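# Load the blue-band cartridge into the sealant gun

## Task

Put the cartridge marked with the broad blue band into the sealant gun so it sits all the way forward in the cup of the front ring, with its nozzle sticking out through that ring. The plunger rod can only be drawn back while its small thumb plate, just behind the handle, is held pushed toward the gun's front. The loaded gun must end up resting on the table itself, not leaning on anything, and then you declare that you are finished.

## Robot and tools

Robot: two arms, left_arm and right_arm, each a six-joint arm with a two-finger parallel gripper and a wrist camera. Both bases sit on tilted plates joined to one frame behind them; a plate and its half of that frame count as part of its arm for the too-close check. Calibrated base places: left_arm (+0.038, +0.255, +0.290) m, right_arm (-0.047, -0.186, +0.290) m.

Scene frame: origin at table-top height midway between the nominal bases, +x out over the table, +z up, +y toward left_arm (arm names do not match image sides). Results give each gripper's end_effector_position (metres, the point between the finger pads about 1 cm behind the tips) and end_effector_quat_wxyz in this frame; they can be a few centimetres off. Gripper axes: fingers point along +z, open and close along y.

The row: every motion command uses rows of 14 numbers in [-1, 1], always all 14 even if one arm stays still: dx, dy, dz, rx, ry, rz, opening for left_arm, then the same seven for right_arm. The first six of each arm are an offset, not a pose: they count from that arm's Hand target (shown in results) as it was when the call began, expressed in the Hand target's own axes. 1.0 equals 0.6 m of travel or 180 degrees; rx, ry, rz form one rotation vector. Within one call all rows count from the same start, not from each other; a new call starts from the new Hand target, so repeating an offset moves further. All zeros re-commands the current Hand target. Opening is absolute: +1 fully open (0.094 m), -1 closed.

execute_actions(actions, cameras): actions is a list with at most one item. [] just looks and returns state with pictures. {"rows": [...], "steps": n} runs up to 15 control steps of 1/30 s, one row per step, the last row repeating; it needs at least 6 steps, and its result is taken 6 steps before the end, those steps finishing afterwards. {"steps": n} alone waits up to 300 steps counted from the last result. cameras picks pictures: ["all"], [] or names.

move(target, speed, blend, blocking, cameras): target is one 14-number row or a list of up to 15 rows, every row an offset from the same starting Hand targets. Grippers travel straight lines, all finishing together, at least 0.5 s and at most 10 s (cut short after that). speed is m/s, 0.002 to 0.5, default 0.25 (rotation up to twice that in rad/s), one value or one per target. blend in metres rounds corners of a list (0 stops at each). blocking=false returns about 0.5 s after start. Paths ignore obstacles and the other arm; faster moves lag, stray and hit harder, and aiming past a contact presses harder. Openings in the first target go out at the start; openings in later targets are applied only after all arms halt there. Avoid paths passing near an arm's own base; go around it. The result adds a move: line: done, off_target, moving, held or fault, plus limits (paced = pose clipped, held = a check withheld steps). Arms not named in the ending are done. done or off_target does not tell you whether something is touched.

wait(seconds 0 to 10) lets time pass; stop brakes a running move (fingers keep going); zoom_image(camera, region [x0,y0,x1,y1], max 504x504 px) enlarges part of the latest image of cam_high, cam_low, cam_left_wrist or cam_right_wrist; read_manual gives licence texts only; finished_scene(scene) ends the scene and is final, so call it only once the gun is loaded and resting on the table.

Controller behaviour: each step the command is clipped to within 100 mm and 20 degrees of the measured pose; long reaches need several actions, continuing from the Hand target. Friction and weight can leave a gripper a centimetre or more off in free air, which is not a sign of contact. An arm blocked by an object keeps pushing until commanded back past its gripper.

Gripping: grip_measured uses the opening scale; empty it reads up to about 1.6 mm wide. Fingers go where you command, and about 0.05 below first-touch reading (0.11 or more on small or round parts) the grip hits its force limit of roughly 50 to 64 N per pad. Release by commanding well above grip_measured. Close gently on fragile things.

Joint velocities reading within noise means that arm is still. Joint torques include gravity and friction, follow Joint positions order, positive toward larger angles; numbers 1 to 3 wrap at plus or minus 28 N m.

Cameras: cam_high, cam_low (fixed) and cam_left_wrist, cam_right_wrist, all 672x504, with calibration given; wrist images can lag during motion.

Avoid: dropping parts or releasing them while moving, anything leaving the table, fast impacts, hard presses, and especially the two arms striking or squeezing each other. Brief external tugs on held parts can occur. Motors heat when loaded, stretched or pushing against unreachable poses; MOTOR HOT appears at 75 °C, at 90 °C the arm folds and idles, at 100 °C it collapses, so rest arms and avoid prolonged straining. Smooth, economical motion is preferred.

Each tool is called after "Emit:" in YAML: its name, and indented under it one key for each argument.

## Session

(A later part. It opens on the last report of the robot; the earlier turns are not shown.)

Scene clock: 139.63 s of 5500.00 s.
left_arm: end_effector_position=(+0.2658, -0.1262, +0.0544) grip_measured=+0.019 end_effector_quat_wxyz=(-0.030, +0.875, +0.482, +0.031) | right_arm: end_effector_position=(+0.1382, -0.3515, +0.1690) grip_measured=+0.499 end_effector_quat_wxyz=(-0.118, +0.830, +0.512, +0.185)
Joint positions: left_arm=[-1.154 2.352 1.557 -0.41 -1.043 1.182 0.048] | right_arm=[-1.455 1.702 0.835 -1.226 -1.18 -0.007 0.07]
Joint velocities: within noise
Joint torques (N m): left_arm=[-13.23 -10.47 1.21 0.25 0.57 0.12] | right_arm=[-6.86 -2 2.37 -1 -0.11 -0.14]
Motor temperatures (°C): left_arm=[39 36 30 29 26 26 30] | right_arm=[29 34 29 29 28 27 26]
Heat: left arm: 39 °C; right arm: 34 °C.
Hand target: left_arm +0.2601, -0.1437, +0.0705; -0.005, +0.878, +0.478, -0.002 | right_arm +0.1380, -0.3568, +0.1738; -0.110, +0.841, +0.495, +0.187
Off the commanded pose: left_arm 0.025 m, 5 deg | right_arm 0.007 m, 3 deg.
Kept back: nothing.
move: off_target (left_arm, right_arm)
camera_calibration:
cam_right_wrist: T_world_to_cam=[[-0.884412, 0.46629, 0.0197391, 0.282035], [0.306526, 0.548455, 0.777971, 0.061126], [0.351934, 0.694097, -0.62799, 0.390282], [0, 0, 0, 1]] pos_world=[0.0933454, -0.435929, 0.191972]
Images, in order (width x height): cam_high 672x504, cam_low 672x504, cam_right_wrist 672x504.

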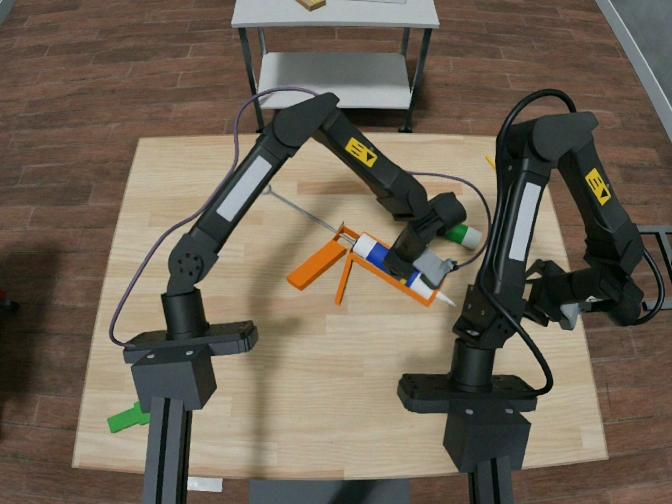

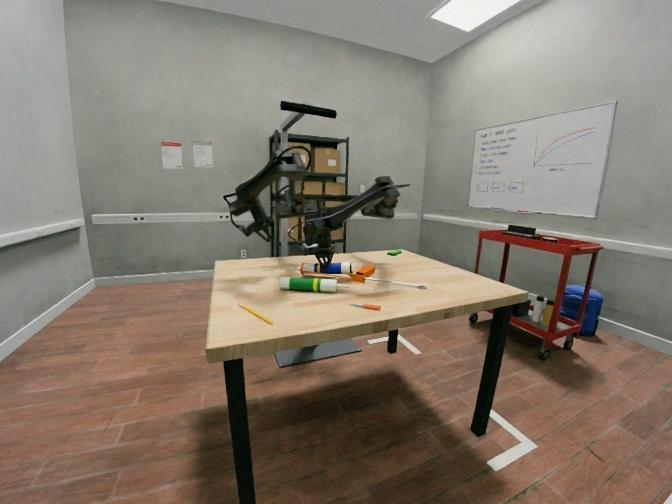

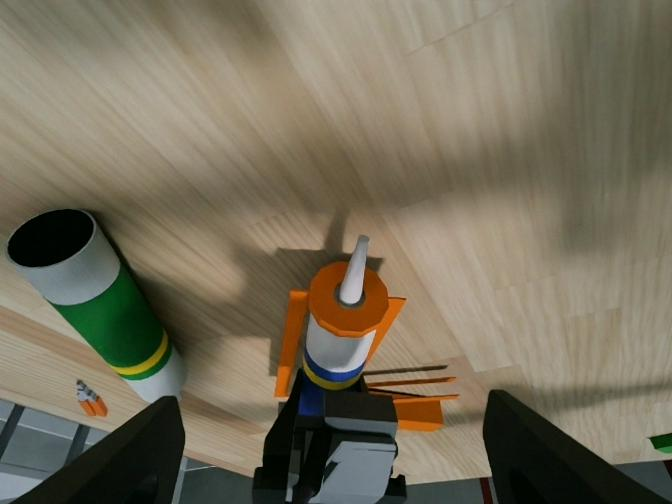

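Emit:
move:
  target: [0,0,0.012,0,0,0,-0.2, 0,0,0,0,0,0,0.5]
  speed: 0.04
  cameras: ["cam_right_wrist","cam_low"]

Emit:
zoom_image:
  camera: "cam_right_wrist"
  region: [220, 220, 430, 430]

Emit:
zoom_image:
  camera: "cam_low"
  region: [295, 250, 385, 290]

Scene clock: 140.67 s of 5500.00 s.
left_arm: end_effector_position=(+0.2668, -0.1276, +0.0543) grip_measured=+0.019 end_effector_quat_wxyz=(-0.028, +0.879, +0.474, +0.031) | right_arm: end_effector_position=(+0.1382, -0.3515, +0.1690) grip_measured=+0.499 end_effector_quat_wxyz=(-0.118, +0.830, +0.513, +0.185)
Joint positions: left_arm=[-1.154 2.352 1.557 -0.399 -1.043 1.209 0.048] | right_arm=[-1.455 1.702 0.835 -1.226 -1.18 -0.008 0.07]
Joint velocities: within noise
Joint torques (N m): left_arm=[-12.11 -9.51 1.25 0.42 0.64 0.05] | right_arm=[-6.86 -2 2.37 -1 -0.12 -0.14]
Motor temperatures (°C): left_arm=[39 36 30 29 26 26 30] | right_arm=[29 34 29 29 28 27 26]
Heat: left arm: 39 °C; right arm: 34 °C.
Hand target: left_arm +0.2600, -0.1437, +0.0633; -0.005, +0.878, +0.478, -0.002 | right_arm +0.1380, -0.3568, +0.1738; -0.110, +0.841, +0.495, +0.187
Off the commanded pose: left_arm 0.020 m, 5 deg | right_arm 0.007 m, 3 deg.
Kept back: nothing.
move: off_target (left_arm, right_arm)
camera_calibration:
cam_right_wrist: T_world_to_cam=[[-0.885069, 0.465069, 0.0190821, 0.281808], [0.305305, 0.549101, 0.777995, 0.061518], [0.351343, 0.694405, -0.62798, 0.39047], [0, 0, 0, 1]] pos_world=[0.0934488, -0.435984, 0.191969]
Images, in order (width x height): cam_low 672x504, cam_right_wrist 672x504.

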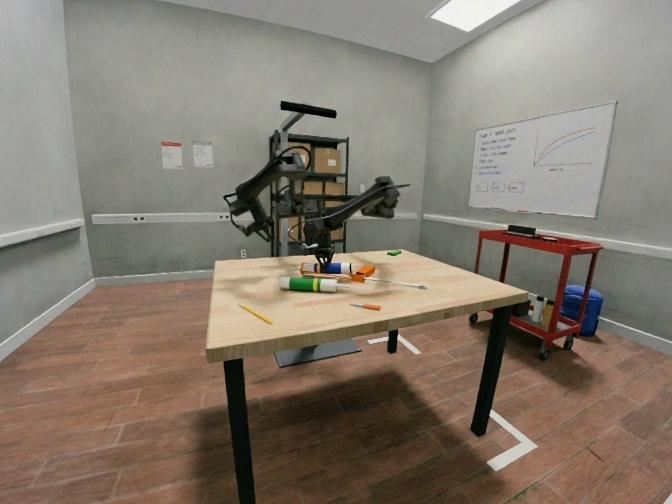

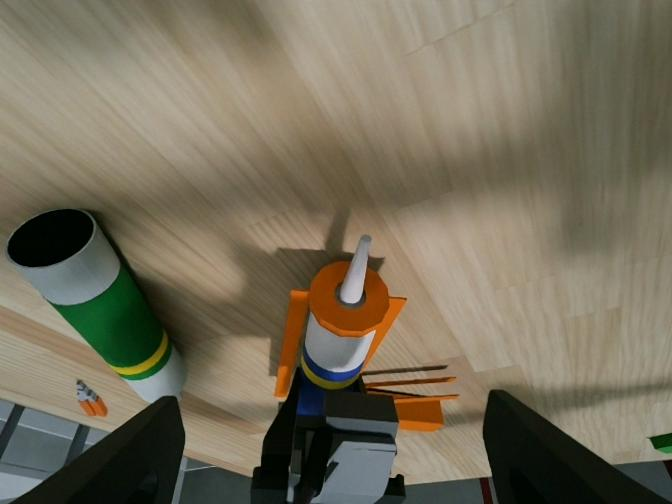

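Scaled by 2.400 from the camera's 672x504 image, which has a finer 960x720 frame.

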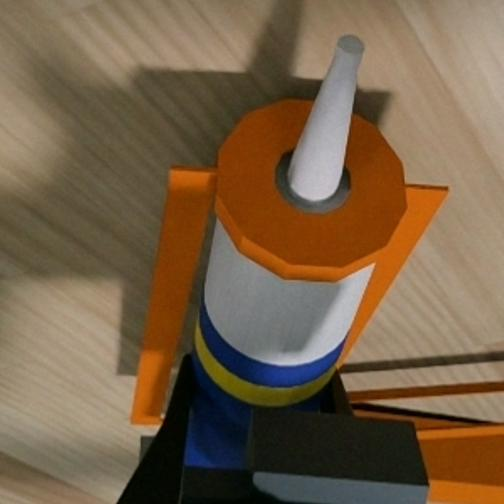

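Scaled by 5.600 from the camera's 672x504 image, which has a finer 960x720 frame.

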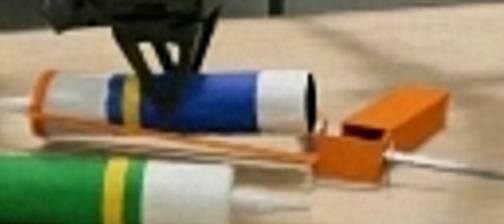

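Emit:
move:
  target: [0,0,0.012,0,0,-0.008,-0.2, 0,0,0,0,0,0,0.5]
  speed: 0.04
  cameras: ["cam_right_wrist","cam_low"]

Emit:
zoom_image:
  camera: "cam_right_wrist"
  region: [220, 220, 430, 430]

Emit:
zoom_image:
  camera: "cam_low"
  region: [295, 250, 385, 290]

Scene clock: 141.63 s of 5500.00 s.
left_arm: end_effector_position=(+0.2674, -0.1282, +0.0513) grip_measured=+0.019 end_effector_quat_wxyz=(-0.026, +0.878, +0.476, +0.027) | right_arm: end_effector_position=(+0.1382, -0.3515, +0.1690) grip_measured=+0.499 end_effector_quat_wxyz=(-0.118, +0.830, +0.513, +0.185)
Joint positions: left_arm=[-1.147 2.352 1.555 -0.381 -1.032 1.222 0.048] | right_arm=[-1.455 1.702 0.835 -1.226 -1.18 -0.008 0.07]
Joint velocities: within noise
Joint torques (N m): left_arm=[-11.59 -8.59 1.48 0.49 0.57 0.02] | right_arm=[-6.86 -2 2.37 -1 -0.12 -0.15]
Motor temperatures (°C): left_arm=[39 36 30 29 26 26 30] | right_arm=[29 34 29 29 28 27 26]
Heat: left arm: 39 °C; right arm: 34 °C.
Hand target: left_arm +0.2600, -0.1436, +0.0561; -0.005, +0.872, +0.489, -0.002 | right_arm +0.1380, -0.3568, +0.1738; -0.110, +0.841, +0.495, +0.187
Off the commanded pose: left_arm 0.018 m, 4 deg | right_arm 0.007 m, 3 deg.
Kept back: nothing.
move: off_target (left_arm, right_arm)
camera_calibration:
cam_right_wrist: T_world_to_cam=[[-0.885069, 0.465069, 0.0190821, 0.281808], [0.305305, 0.549101, 0.777995, 0.061518], [0.351343, 0.694405, -0.62798, 0.39047], [0, 0, 0, 1]] pos_world=[0.0934488, -0.435984, 0.191969]
Images, in order (width x height): cam_low 672x504, cam_right_wrist 672x504.

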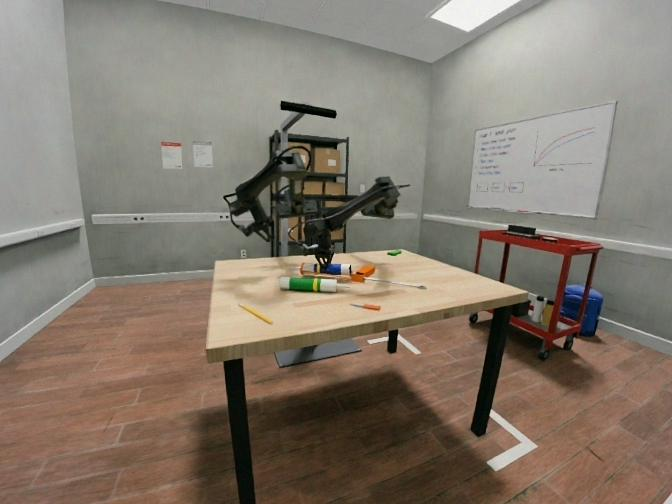

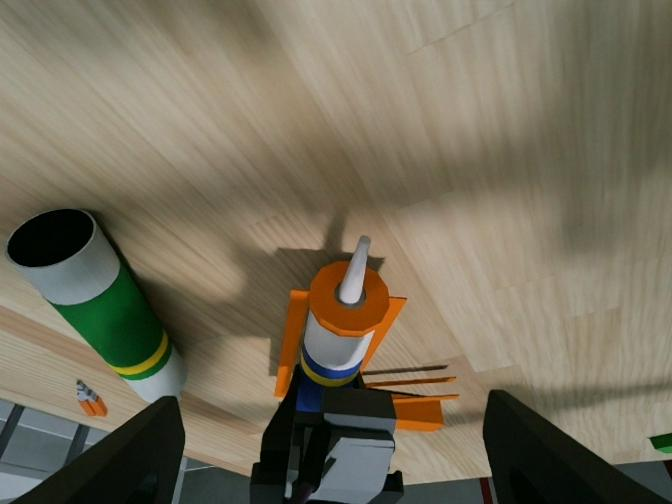

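Scaled by 2.400 from the camera's 672x504 image, which has a finer 960x720 frame.

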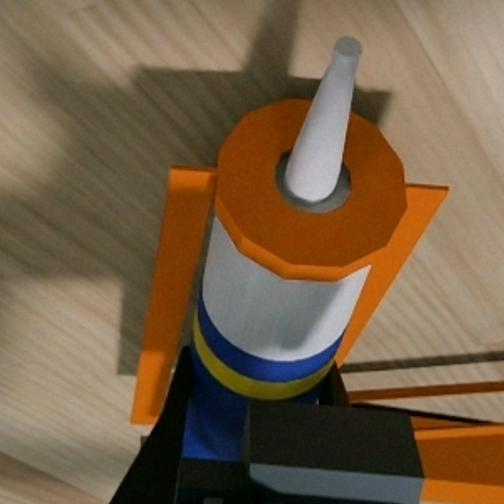

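Scaled by 5.600 from the camera's 672x504 image, which has a finer 960x720 frame.

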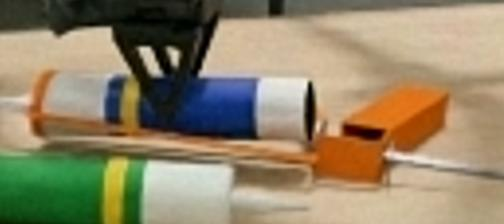

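Emit:
move:
  target: [0,0,0.010,0,0,0,-0.2, 0,0,0,0,0,0,0.5]
  speed: 0.04
  cameras: ["cam_right_wrist","cam_low","cam_high"]

Emit:
zoom_image:
  camera: "cam_right_wrist"
  region: [220, 220, 430, 430]

Emit:
zoom_image:
  camera: "cam_low"
  region: [295, 250, 385, 290]

Emit:
zoom_image:
  camera: "cam_high"
  region: [320, 200, 450, 310]

Scene clock: 142.73 s of 5500.00 s.
left_arm: end_effector_position=(+0.2699, -0.1305, +0.0477) grip_measured=+0.019 end_effector_quat_wxyz=(-0.021, +0.875, +0.483, +0.024) | right_arm: end_effector_position=(+0.1382, -0.3515, +0.1690) grip_measured=+0.499 end_effector_quat_wxyz=(-0.118, +0.830, +0.513, +0.185)
Joint positions: left_arm=[-1.138 2.352 1.554 -0.35 -1.02 1.237 0.048] | right_arm=[-1.455 1.702 0.835 -1.226 -1.18 -0.008 0.07]
Joint velocities: within noise
Joint torques (N m): left_arm=[-11.32 -7.84 1.43 0.49 0.5 0.03] | right_arm=[-6.84 -1.99 2.37 -1 -0.12 -0.15]
Motor temperatures (°C): left_arm=[39 36 30 29 26 26 30] | right_arm=[29 34 29 29 28 27 26]
Heat: left arm: 39 °C; right arm: 34 °C.
Hand target: left_arm +0.2599, -0.1436, +0.0501; -0.005, +0.872, +0.489, -0.002 | right_arm +0.1380, -0.3568, +0.1738; -0.110, +0.841, +0.495, +0.187
Off the commanded pose: left_arm 0.017 m, 4 deg | right_arm 0.007 m, 3 deg.
Kept back: nothing.
move: off_target (left_arm, right_arm)
camera_calibration:
cam_right_wrist: T_world_to_cam=[[-0.885069, 0.465069, 0.0190821, 0.281808], [0.305305, 0.549101, 0.777995, 0.061518], [0.351343, 0.694405, -0.62798, 0.39047], [0, 0, 0, 1]] pos_world=[0.0934488, -0.435984, 0.191969]
Images, in order (width x height): cam_high 672x504, cam_low 672x504, cam_right_wrist 672x504.

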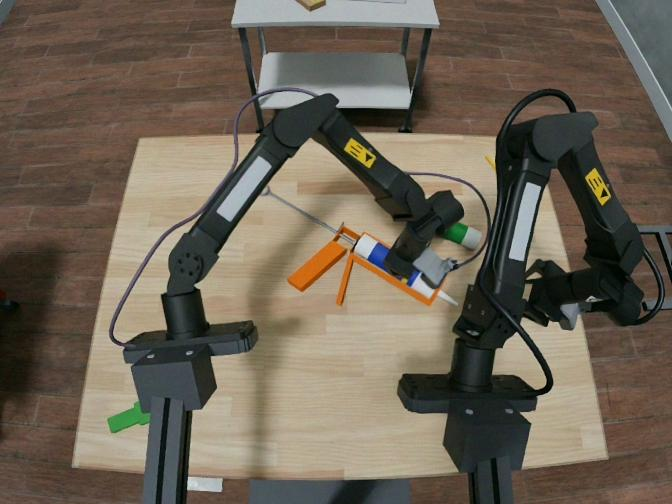

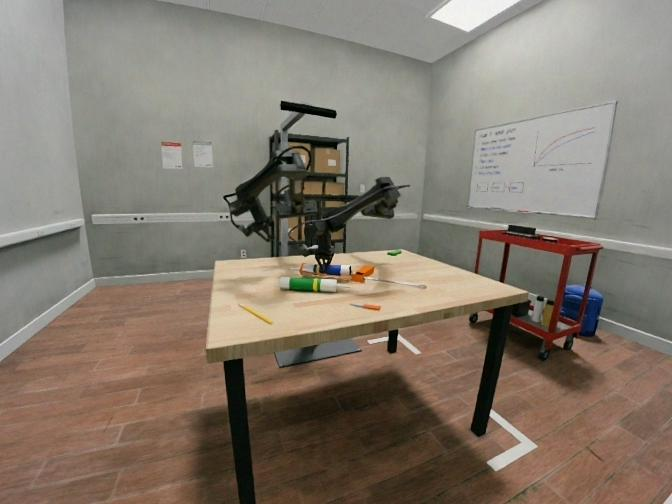

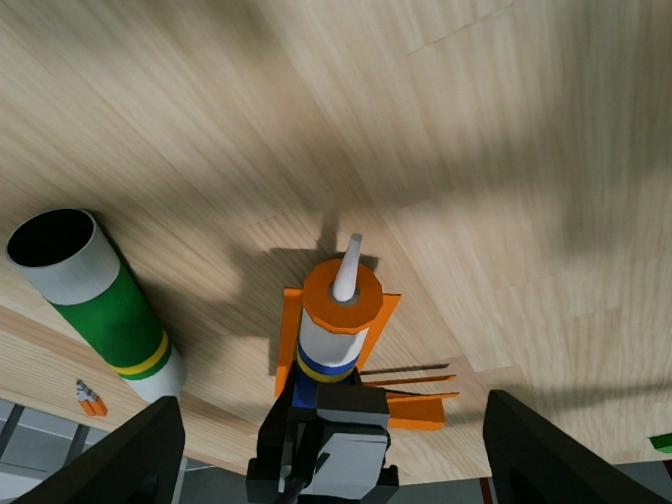

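Scaled by 2.400 from the camera's 672x504 image, which has a finer 960x720 frame.

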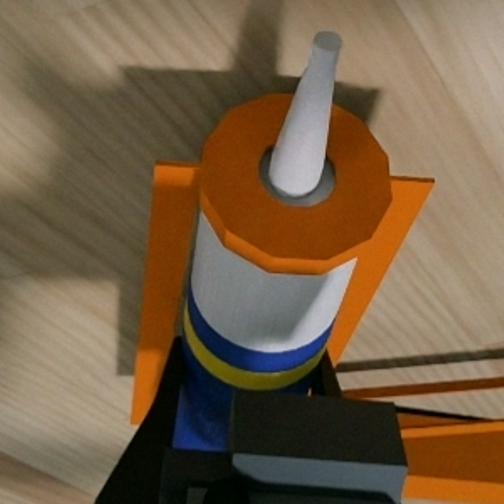

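Scaled by 5.600 from the camera's 672x504 image, which has a finer 960x720 frame.

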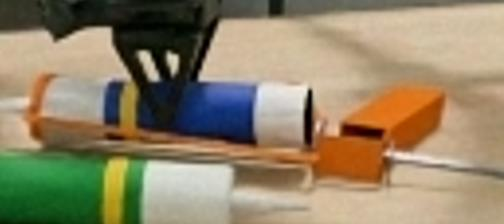

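Scaled by 3.877 from the camera's 672x504 image, which has a finer 960x720 frame.

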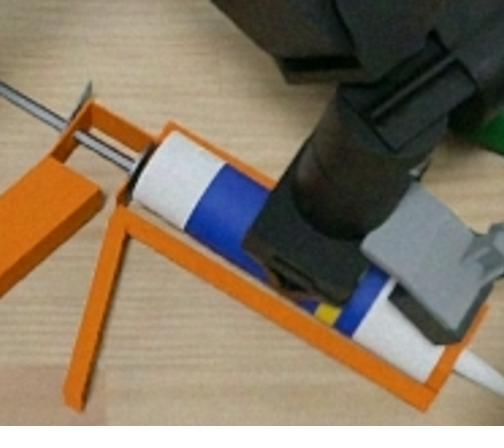

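Emit:
move:
  target: [0.002,0,0.010,0,0,0,-0.2, 0,0,0,0,0,0,0.5]
  speed: 0.04
  cameras: ["cam_right_wrist","cam_low","cam_high"]

Emit:
zoom_image:
  camera: "cam_right_wrist"
  region: [220, 220, 430, 430]

Emit:
zoom_image:
  camera: "cam_low"
  region: [295, 250, 385, 290]

Emit:
zoom_image:
  camera: "cam_high"
  region: [320, 200, 450, 310]

Scene clock: 143.77 s of 5500.00 s.
left_arm: end_effector_position=(+0.2708, -0.1317, +0.0434) grip_measured=+0.019 end_effector_quat_wxyz=(-0.017, +0.874, +0.485, +0.018) | right_arm: end_effector_position=(+0.1382, -0.3515, +0.1690) grip_measured=+0.499 end_effector_quat_wxyz=(-0.118, +0.830, +0.513, +0.185)
Joint positions: left_arm=[-1.128 2.352 1.549 -0.321 -1.003 1.257 0.048] | right_arm=[-1.455 1.702 0.835 -1.226 -1.18 -0.008 0.07]
Joint velocities: within noise
Joint torques (N m): left_arm=[-11.11 -7.42 1.42 0.46 0.35 0.04] | right_arm=[-6.84 -2 2.37 -1 -0.12 -0.14]
Motor temperatures (°C): left_arm=[39 36 30 29 26 26 30] | right_arm=[29 34 29 29 28 27 26]
Heat: left arm: 39 °C; right arm: 34 °C.
Hand target: left_arm +0.2606, -0.1425, +0.0440; -0.005, +0.872, +0.489, -0.002 | right_arm +0.1380, -0.3568, +0.1738; -0.110, +0.841, +0.495, +0.187
Off the commanded pose: left_arm 0.015 m, 3 deg | right_arm 0.007 m, 3 deg.
Kept back: nothing.
move: off_target (left_arm, right_arm)
camera_calibration:
cam_right_wrist: T_world_to_cam=[[-0.885069, 0.465069, 0.0190821, 0.281808], [0.305305, 0.549101, 0.777995, 0.061518], [0.351343, 0.694405, -0.62798, 0.39047], [0, 0, 0, 1]] pos_world=[0.0934488, -0.435984, 0.191969]
Images, in order (width x height): cam_high 672x504, cam_low 672x504, cam_right_wrist 672x504.

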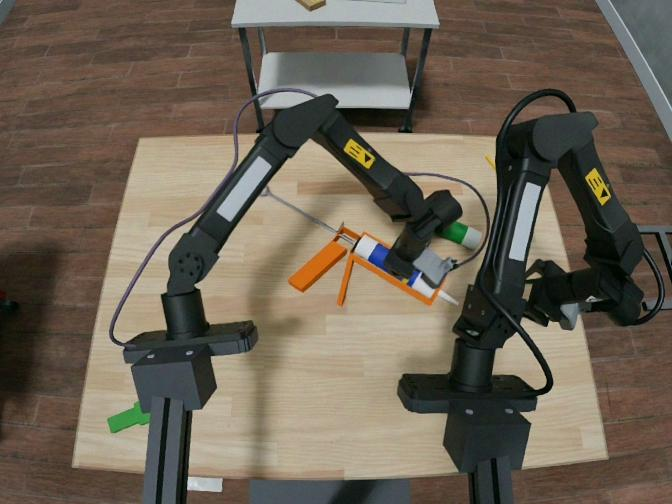

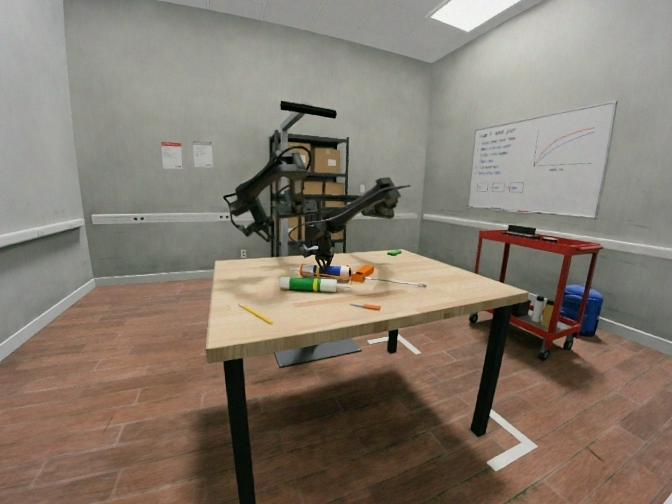

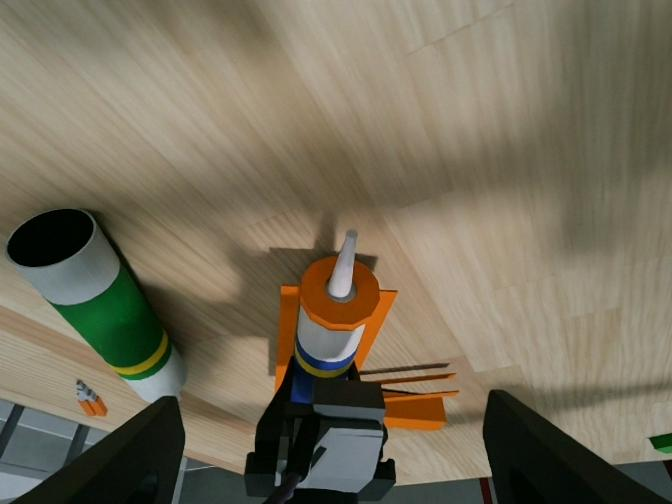

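Scaled by 2.400 from the camera's 672x504 image, which has a finer 960x720 frame.

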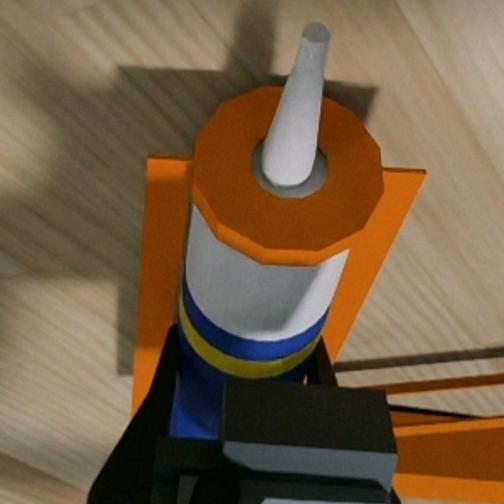

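Scaled by 5.600 from the camera's 672x504 image, which has a finer 960x720 frame.

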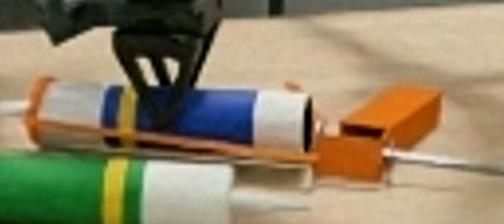

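Scaled by 3.877 from the camera's 672x504 image, which has a finer 960x720 frame.

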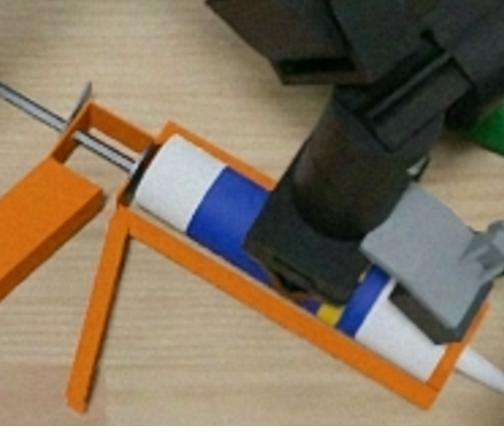

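Emit:
move:
  target: [0.004,0,0.008,0,0,0,-0.2, 0,0,0,0,0,0,0.5]
  speed: 0.04
  cameras: ["cam_right_wrist","cam_low","cam_high"]

Emit:
zoom_image:
  camera: "cam_right_wrist"
  region: [220, 220, 430, 430]

Emit:
zoom_image:
  camera: "cam_low"
  region: [295, 250, 385, 290]

Emit:
zoom_image:
  camera: "cam_high"
  region: [320, 200, 450, 310]

Scene clock: 144.83 s of 5500.00 s.
left_arm: end_effector_position=(+0.2702, -0.1319, +0.0394) grip_measured=+0.019 end_effector_quat_wxyz=(-0.015, +0.874, +0.485, +0.013) | right_arm: end_effector_position=(+0.1382, -0.3515, +0.1690) grip_measured=+0.499 end_effector_quat_wxyz=(-0.118, +0.830, +0.513, +0.185)
Joint positions: left_arm=[-1.119 2.352 1.541 -0.295 -0.987 1.277 0.048] | right_arm=[-1.455 1.702 0.835 -1.226 -1.18 -0.008 0.07]
Joint velocities: within noise
Joint torques (N m): left_arm=[-10.86 -7.45 1.42 0.44 0.26 0.04] | right_arm=[-6.84 -2.02 2.37 -1 -0.12 -0.14]
Motor temperatures (°C): left_arm=[39 36 30 29 26 26 30] | right_arm=[29 34 29 29 28 27 26]
Heat: left arm: 39 °C; right arm: 34 °C.
Hand target: left_arm +0.2618, -0.1404, +0.0392; -0.005, +0.872, +0.489, -0.002 | right_arm +0.1380, -0.3568, +0.1738; -0.110, +0.841, +0.495, +0.187
Off the commanded pose: left_arm 0.012 m, 2 deg | right_arm 0.007 m, 3 deg.
Kept back: nothing.
move: off_target (left_arm, right_arm)
camera_calibration:
cam_right_wrist: T_world_to_cam=[[-0.885069, 0.465069, 0.0190821, 0.281808], [0.305305, 0.549101, 0.777995, 0.061518], [0.351343, 0.694405, -0.62798, 0.39047], [0, 0, 0, 1]] pos_world=[0.0934488, -0.435984, 0.191969]
Images, in order (width x height): cam_high 672x504, cam_low 672x504, cam_right_wrist 672x504.

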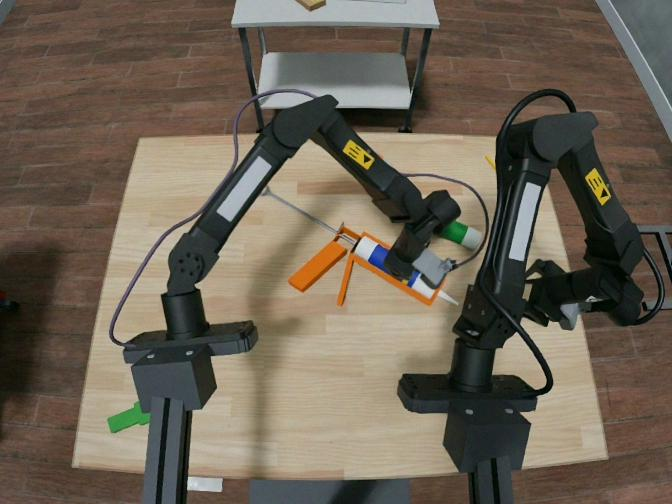

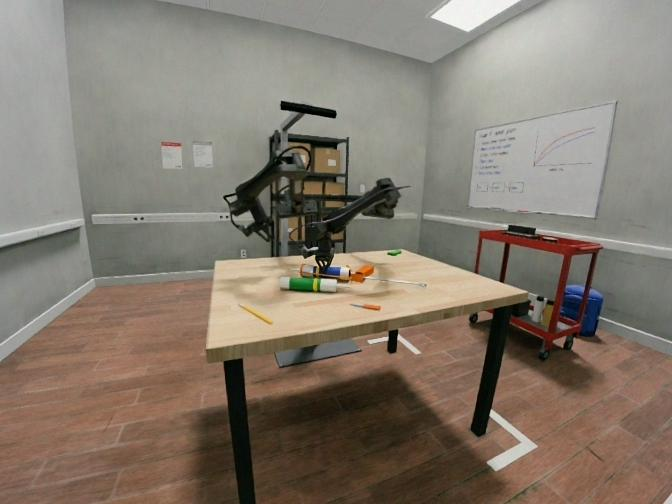

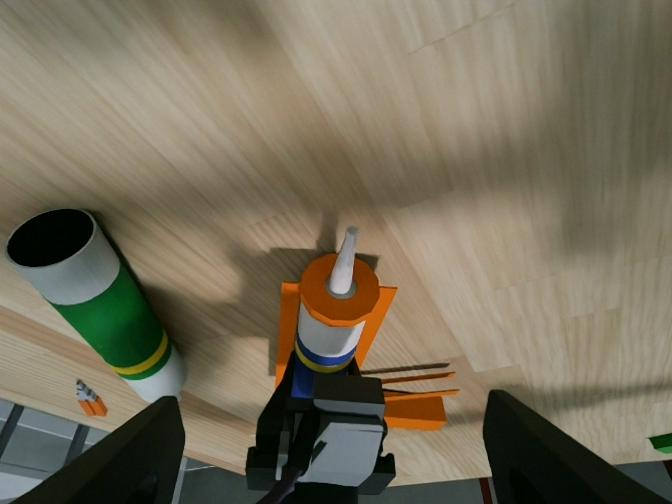

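Scaled by 2.400 from the camera's 672x504 image, which has a finer 960x720 frame.

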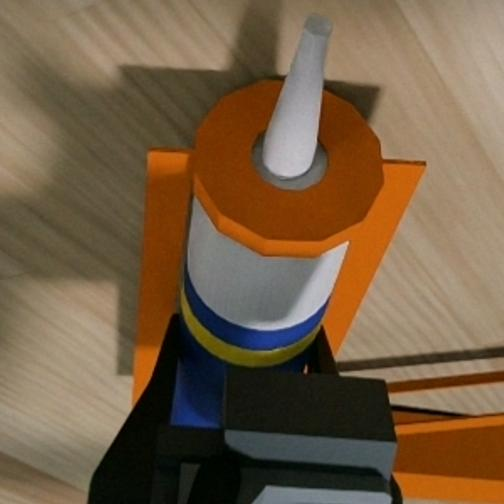

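Scaled by 5.600 from the camera's 672x504 image, which has a finer 960x720 frame.

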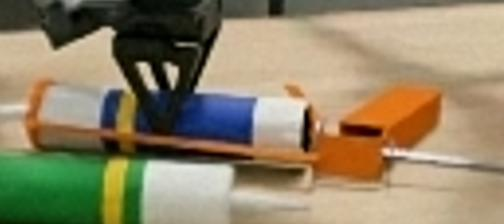

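Scaled by 3.877 from the camera's 672x504 image, which has a finer 960x720 frame.

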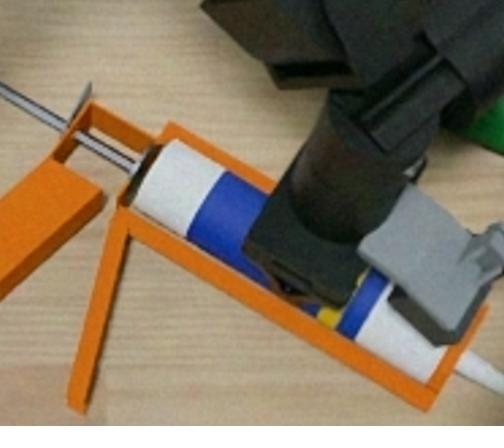

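Emit:
execute_actions:
  actions: []
  cameras: ["cam_left_wrist"]

Emit:
zoom_image:
  camera: "cam_low"
  region: [290, 255, 350, 290]

Scene clock: 145.40 s of 5500.00 s.
left_arm: end_effector_position=(+0.2702, -0.1319, +0.0394) grip_measured=+0.019 end_effector_quat_wxyz=(-0.015, +0.875, +0.485, +0.013) | right_arm: end_effector_position=(+0.1382, -0.3515, +0.1690) grip_measured=+0.499 end_effector_quat_wxyz=(-0.118, +0.830, +0.513, +0.185)
Joint positions: left_arm=[-1.119 2.352 1.541 -0.295 -0.987 1.278 0.048] | right_arm=[-1.455 1.702 0.835 -1.226 -1.18 -0.008 0.07]
Joint velocities: within noise
Joint torques (N m): left_arm=[-10.86 -7.45 1.4 0.45 0.26 0.03] | right_arm=[-6.86 -2 2.39 -1 -0.12 -0.14]
Motor temperatures (°C): left_arm=[39 36 30 29 26 26 30] | right_arm=[29 34 29 29 28 27 26]
Heat: left arm: 39 °C; right arm: 34 °C.
Hand target: left_arm +0.2618, -0.1404, +0.0393; -0.005, +0.872, +0.489, -0.002 | right_arm +0.1380, -0.3568, +0.1738; -0.110, +0.841, +0.495, +0.187
Off the commanded pose: left_arm 0.012 m, 2 deg | right_arm 0.007 m, 3 deg.
Steps of this call (1-17: nothing new was sent). Readings (end_effector_position of left_arm | right_arm):
1: (+0.2702, -0.1319, +0.0394) | (+0.1382, -0.3515, +0.1690)
2: (+0.2702, -0.1319, +0.0394) | (+0.1382, -0.3515, +0.1690)
4: (+0.2702, -0.1319, +0.0394) | (+0.1382, -0.3515, +0.1690)
8: (+0.2702, -0.1319, +0.0394) | (+0.1382, -0.3515, +0.1690)
17: the state above
camera_calibration:
cam_left_wrist: T_world_to_cam=[[-0.839742, 0.54253, 0.0222588, 0.298526], [0.4913, 0.741713, 0.456603, -0.0145311], [0.231211, 0.394364, -0.889392, 0.111531], [0, 0, 0, 1]] pos_world=[0.232036, -0.195165, 0.0991845]
Images, in order (width x height): cam_left_wrist 672x504.

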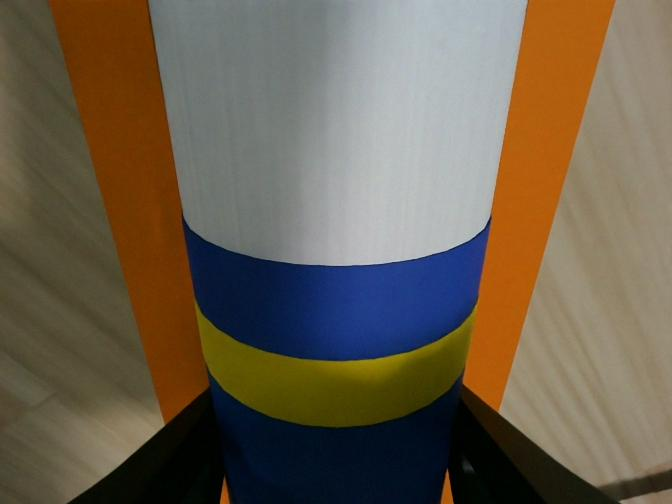

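This scene's latest camera images include none from cam_low. They are from: cam_left_wrist. cam_low's image comes with the result of a call that names it in "cameras".

Emit:
move:
  target: [0.004,0,0.006,0,0,0,-0.2, 0,0,0,0,0,0,0.5]
  speed: 0.04
  cameras: ["cam_left_wrist","cam_low","cam_high","cam_right_wrist"]

Emit:
zoom_image:
  camera: "cam_low"
  region: [295, 250, 385, 290]

Emit:
zoom_image:
  camera: "cam_high"
  region: [320, 200, 450, 310]

Scene clock: 146.33 s of 5500.00 s.
left_arm: end_effector_position=(+0.2696, -0.1318, +0.0367) grip_measured=+0.019 end_effector_quat_wxyz=(-0.013, +0.874, +0.485, +0.010) | right_arm: end_effector_position=(+0.1382, -0.3515, +0.1690) grip_measured=+0.499 end_effector_quat_wxyz=(-0.118, +0.830, +0.513, +0.185)
Joint positions: left_arm=[-1.113 2.352 1.534 -0.276 -0.978 1.289 0.048] | right_arm=[-1.455 1.702 0.835 -1.226 -1.18 -0.008 0.07]
Joint velocities: within noise
Joint torques (N m): left_arm=[-10.54 -7.6 1.29 0.45 0.2 0.06] | right_arm=[-6.84 -2 2.37 -1 -0.12 -0.15]
Motor temperatures (°C): left_arm=[39 36 30 29 26 26 30] | right_arm=[29 34 29 29 28 27 26]
Heat: left arm: 39 °C; right arm: 34 °C.
Hand target: left_arm +0.2630, -0.1383, +0.0356; -0.005, +0.872, +0.489, -0.002 | right_arm +0.1380, -0.3568, +0.1738; -0.110, +0.841, +0.495, +0.187
Off the commanded pose: left_arm 0.009 m, 2 deg | right_arm 0.007 m, 3 deg.
Kept back: nothing.
move: off_target (right_arm)
camera_calibration:
cam_left_wrist: T_world_to_cam=[[-0.840458, 0.541426, 0.0221136, 0.298025], [0.491841, 0.745089, 0.450483, -0.0125349], [0.227426, 0.389488, -0.892511, 0.109784], [0, 0, 0, 1]] pos_world=[0.231675, -0.194778, 0.0970399]
cam_right_wrist: T_world_to_cam=[[-0.885069, 0.465069, 0.0190821, 0.281808], [0.305305, 0.549101, 0.777995, 0.061518], [0.351343, 0.694405, -0.62798, 0.39047], [0, 0, 0, 1]] pos_world=[0.0934488, -0.435984, 0.191969]

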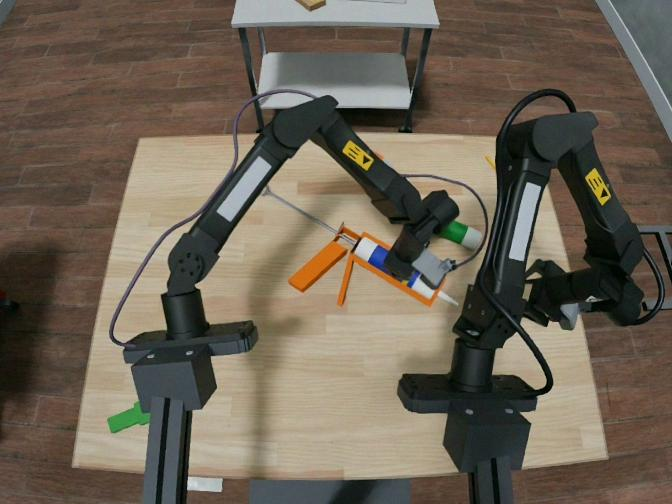

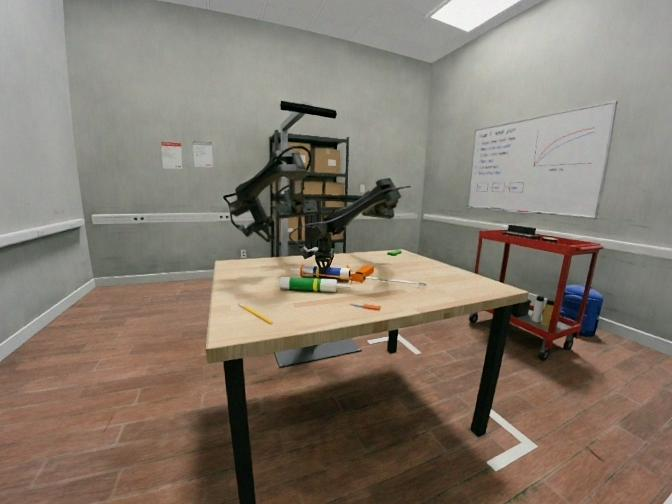

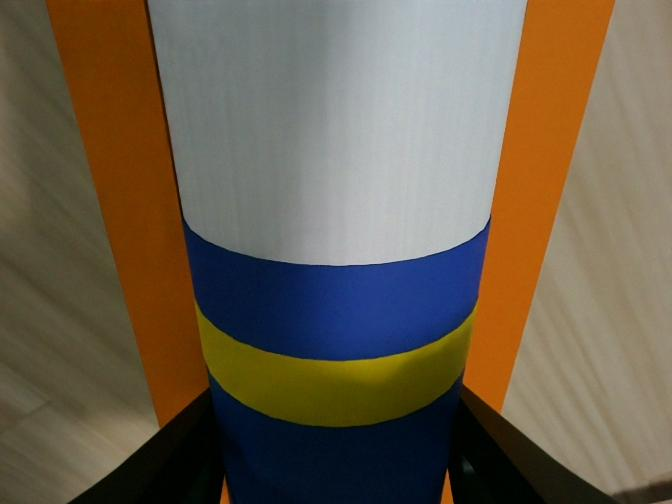

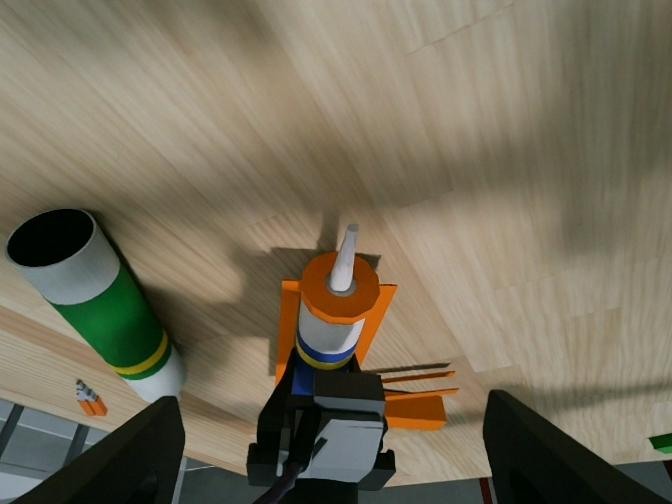

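Scaled by 5.600 from the camera's 672x504 image, which has a finer 960x720 frame.

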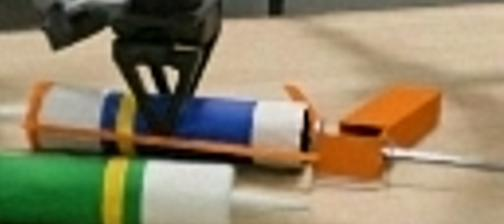

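Scaled by 3.877 from the camera's 672x504 image, which has a finer 960x720 frame.

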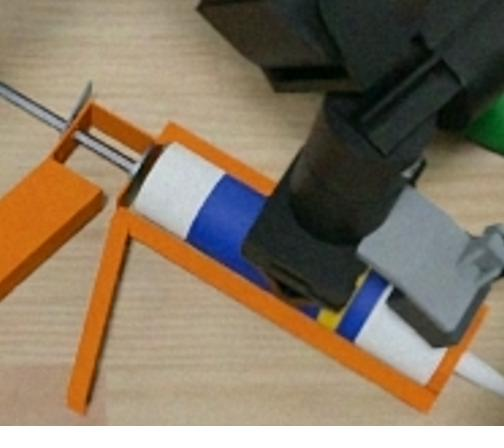

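Emit:
execute_actions:
  actions:
    - {"rows":[[0,0,0,0,0,0,0.02,0,0,0,0,0,0,0.5],[0,0,0,0,0,0,0.04,0,0,0,0,0,0,0.5],[0,0,0,0,0,0,0.06,0,0,0,0,0,0,0.5],[0,0,0,0,0,0,0.08,0,0,0,0,0,0,0.5],[0,0,0,0,0,0,0.10,0,0,0,0,0,0,0.5],[0,0,0,0,0,0,0.12,0,0,0,0,0,0,0.5],[0,0,0,0,0,0,0.14,0,0,0,0,0,0,0.5],[0,0,0,0,0,0,0.16,0,0,0,0,0,0,0.5]],"steps":15}

Emit:
execute_actions:
  actions: []
  cameras: ["all"]

Emit:
zoom_image:
  camera: "cam_low"
  region: [295, 250, 385, 290]

Emit:
zoom_image:
  camera: "cam_high"
  region: [320, 200, 450, 310]

Emit:
zoom_image:
  camera: "cam_right_wrist"
  region: [220, 220, 430, 430]

Scene clock: 147.07 s of 5500.00 s.
left_arm: end_effector_position=(+0.2694, -0.1318, +0.0366) grip_measured=+0.155 end_effector_quat_wxyz=(-0.013, +0.872, +0.490, +0.010) | right_arm: end_effector_position=(+0.1382, -0.3515, +0.1690) grip_measured=+0.499 end_effector_quat_wxyz=(-0.118, +0.830, +0.513, +0.185)
Joint positions: left_arm=[-1.113 2.352 1.533 -0.275 -0.978 1.278 0.054] | right_arm=[-1.455 1.702 0.835 -1.226 -1.18 -0.008 0.07]
Joint velocities: left_arm=[-0.012 -0.002 0.012 0.037 -0.066 -0.007 0.005] | right_arm=[within noise]
Joint torques (N m): left_arm=[-10.54 -7.6 1.44 0.43 0.19 0.08] | right_arm=[-6.84 -2 2.37 -1 -0.12 -0.15]
Motor temperatures (°C): left_arm=[39 36 30 29 26 26 30] | right_arm=[29 34 29 29 28 27 26]
Heat: left arm: 39 °C; right arm: 34 °C.
Hand target: left_arm +0.2630, -0.1383, +0.0356; -0.005, +0.872, +0.489, -0.002 | right_arm +0.1380, -0.3568, +0.1738; -0.110, +0.841, +0.495, +0.187
Steps of this call (1-13: nothing new was sent; 14-22: this action's first 9). Readings (end_effector_position of left_arm | right_arm):
14: (+0.2697, -0.1320, +0.0367) | (+0.1382, -0.3515, +0.1690)
15: (+0.2696, -0.1319, +0.0367) | (+0.1382, -0.3515, +0.1690)
17: (+0.2695, -0.1319, +0.0367) | (+0.1382, -0.3515, +0.1690)
21: (+0.2694, -0.1318, +0.0366) | (+0.1382, -0.3515, +0.1690)
22: the state above

Scene clock: 147.27 s of 5500.00 s.
left_arm: end_effector_position=(+0.2695, -0.1320, +0.0366) grip_measured=+0.158 end_effector_quat_wxyz=(-0.012, +0.871, +0.491, +0.010) | right_arm: end_effector_position=(+0.1382, -0.3515, +0.1690) grip_measured=+0.499 end_effector_quat_wxyz=(-0.118, +0.830, +0.513, +0.185)
Joint positions: left_arm=[-1.113 2.352 1.533 -0.273 -0.978 1.278 0.054] | right_arm=[-1.455 1.702 0.835 -1.226 -1.18 -0.008 0.07]
Joint velocities: within noise
Joint torques (N m): left_arm=[-10.54 -7.58 1.4 0.44 0.2 0.05] | right_arm=[-6.84 -2.02 2.37 -1 -0.12 -0.15]
Motor temperatures (°C): left_arm=[39 36 30 29 26 26 30] | right_arm=[29 34 29 29 28 27 26]
Heat: left arm: 39 °C; right arm: 34 °C.
Hand target: left_arm +0.2630, -0.1383, +0.0356; -0.005, +0.872, +0.489, -0.002 | right_arm +0.1380, -0.3568, +0.1738; -0.110, +0.841, +0.495, +0.187
Off the commanded pose: left_arm 0.009 m, 2 deg | right_arm 0.007 m, 3 deg.
Steps of this call (1-6: your previous action's last 6). Readings (end_effector_position of left_arm | right_arm):
1: (+0.2695, -0.1320, +0.0366) | (+0.1382, -0.3515, +0.1690)
2: (+0.2695, -0.1320, +0.0366) | (+0.1382, -0.3515, +0.1690)
4: (+0.2695, -0.1320, +0.0366) | (+0.1382, -0.3515, +0.1690)
6: the state above
camera_calibration:
cam_left_wrist: T_world_to_cam=[[-0.847078, 0.531065, 0.0207198, 0.298536], [0.482137, 0.751464, 0.450384, -0.00891938], [0.223613, 0.3915, -0.892594, 0.111066], [0, 0, 0, 1]] pos_world=[0.232347, -0.195321, 0.0969681]
cam_right_wrist: T_world_to_cam=[[-0.885069, 0.465069, 0.0190821, 0.281808], [0.305305, 0.549101, 0.777995, 0.061518], [0.351343, 0.694405, -0.62798, 0.39047], [0, 0, 0, 1]] pos_world=[0.0934488, -0.435984, 0.191969]

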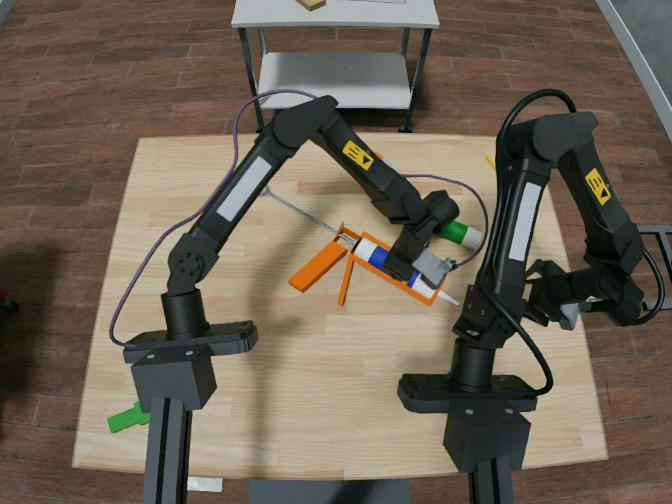

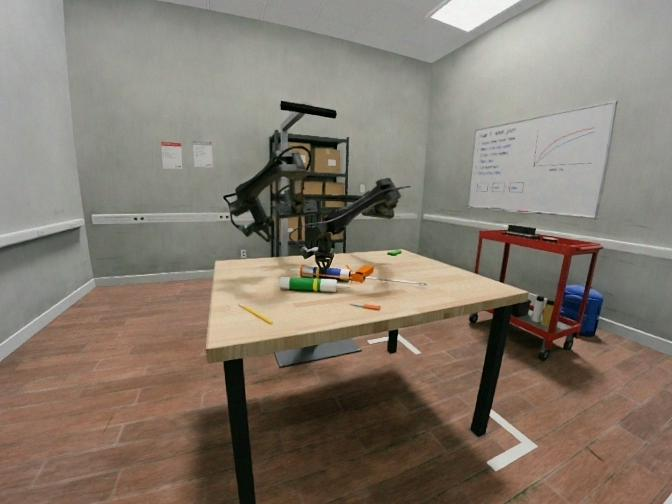

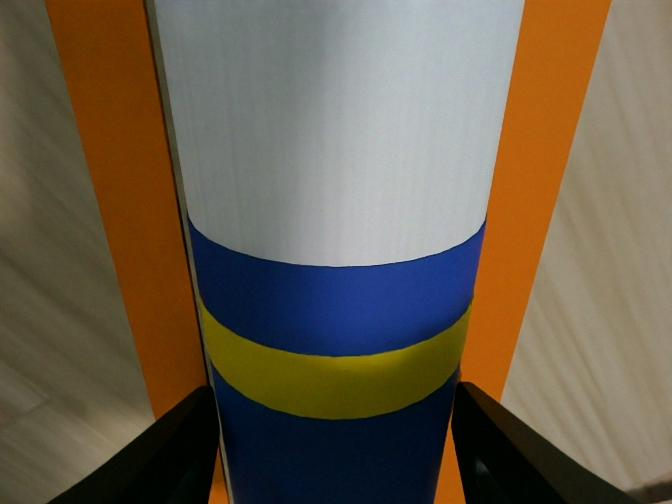

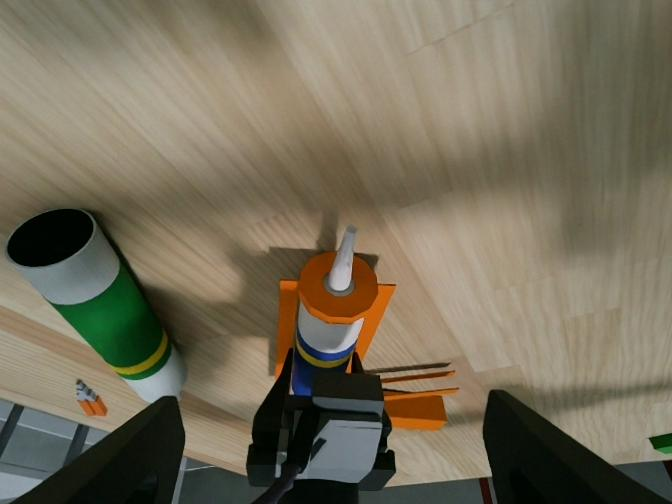

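Scaled by 5.600 from the camera's 672x504 image, which has a finer 960x720 frame.

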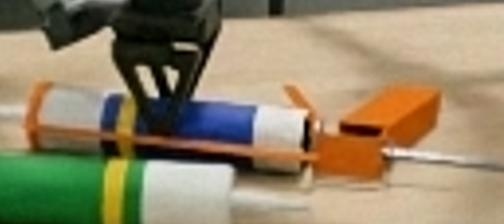

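Scaled by 3.877 from the camera's 672x504 image, which has a finer 960x720 frame.

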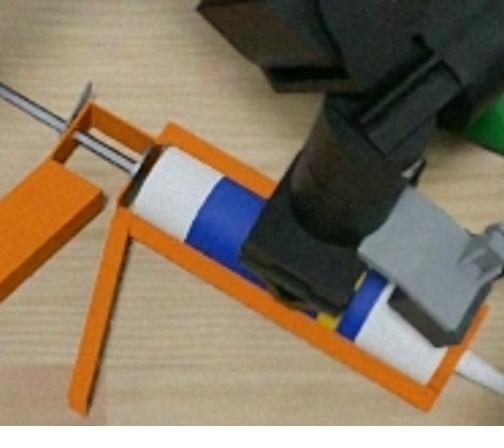

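Scaled by 2.400 from the camera's 672x504 image, which has a finer 960x720 frame.

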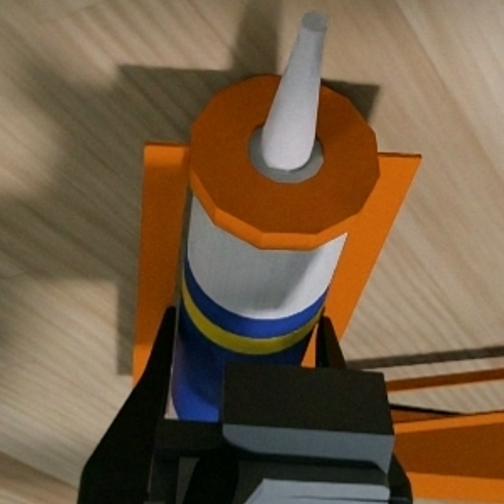

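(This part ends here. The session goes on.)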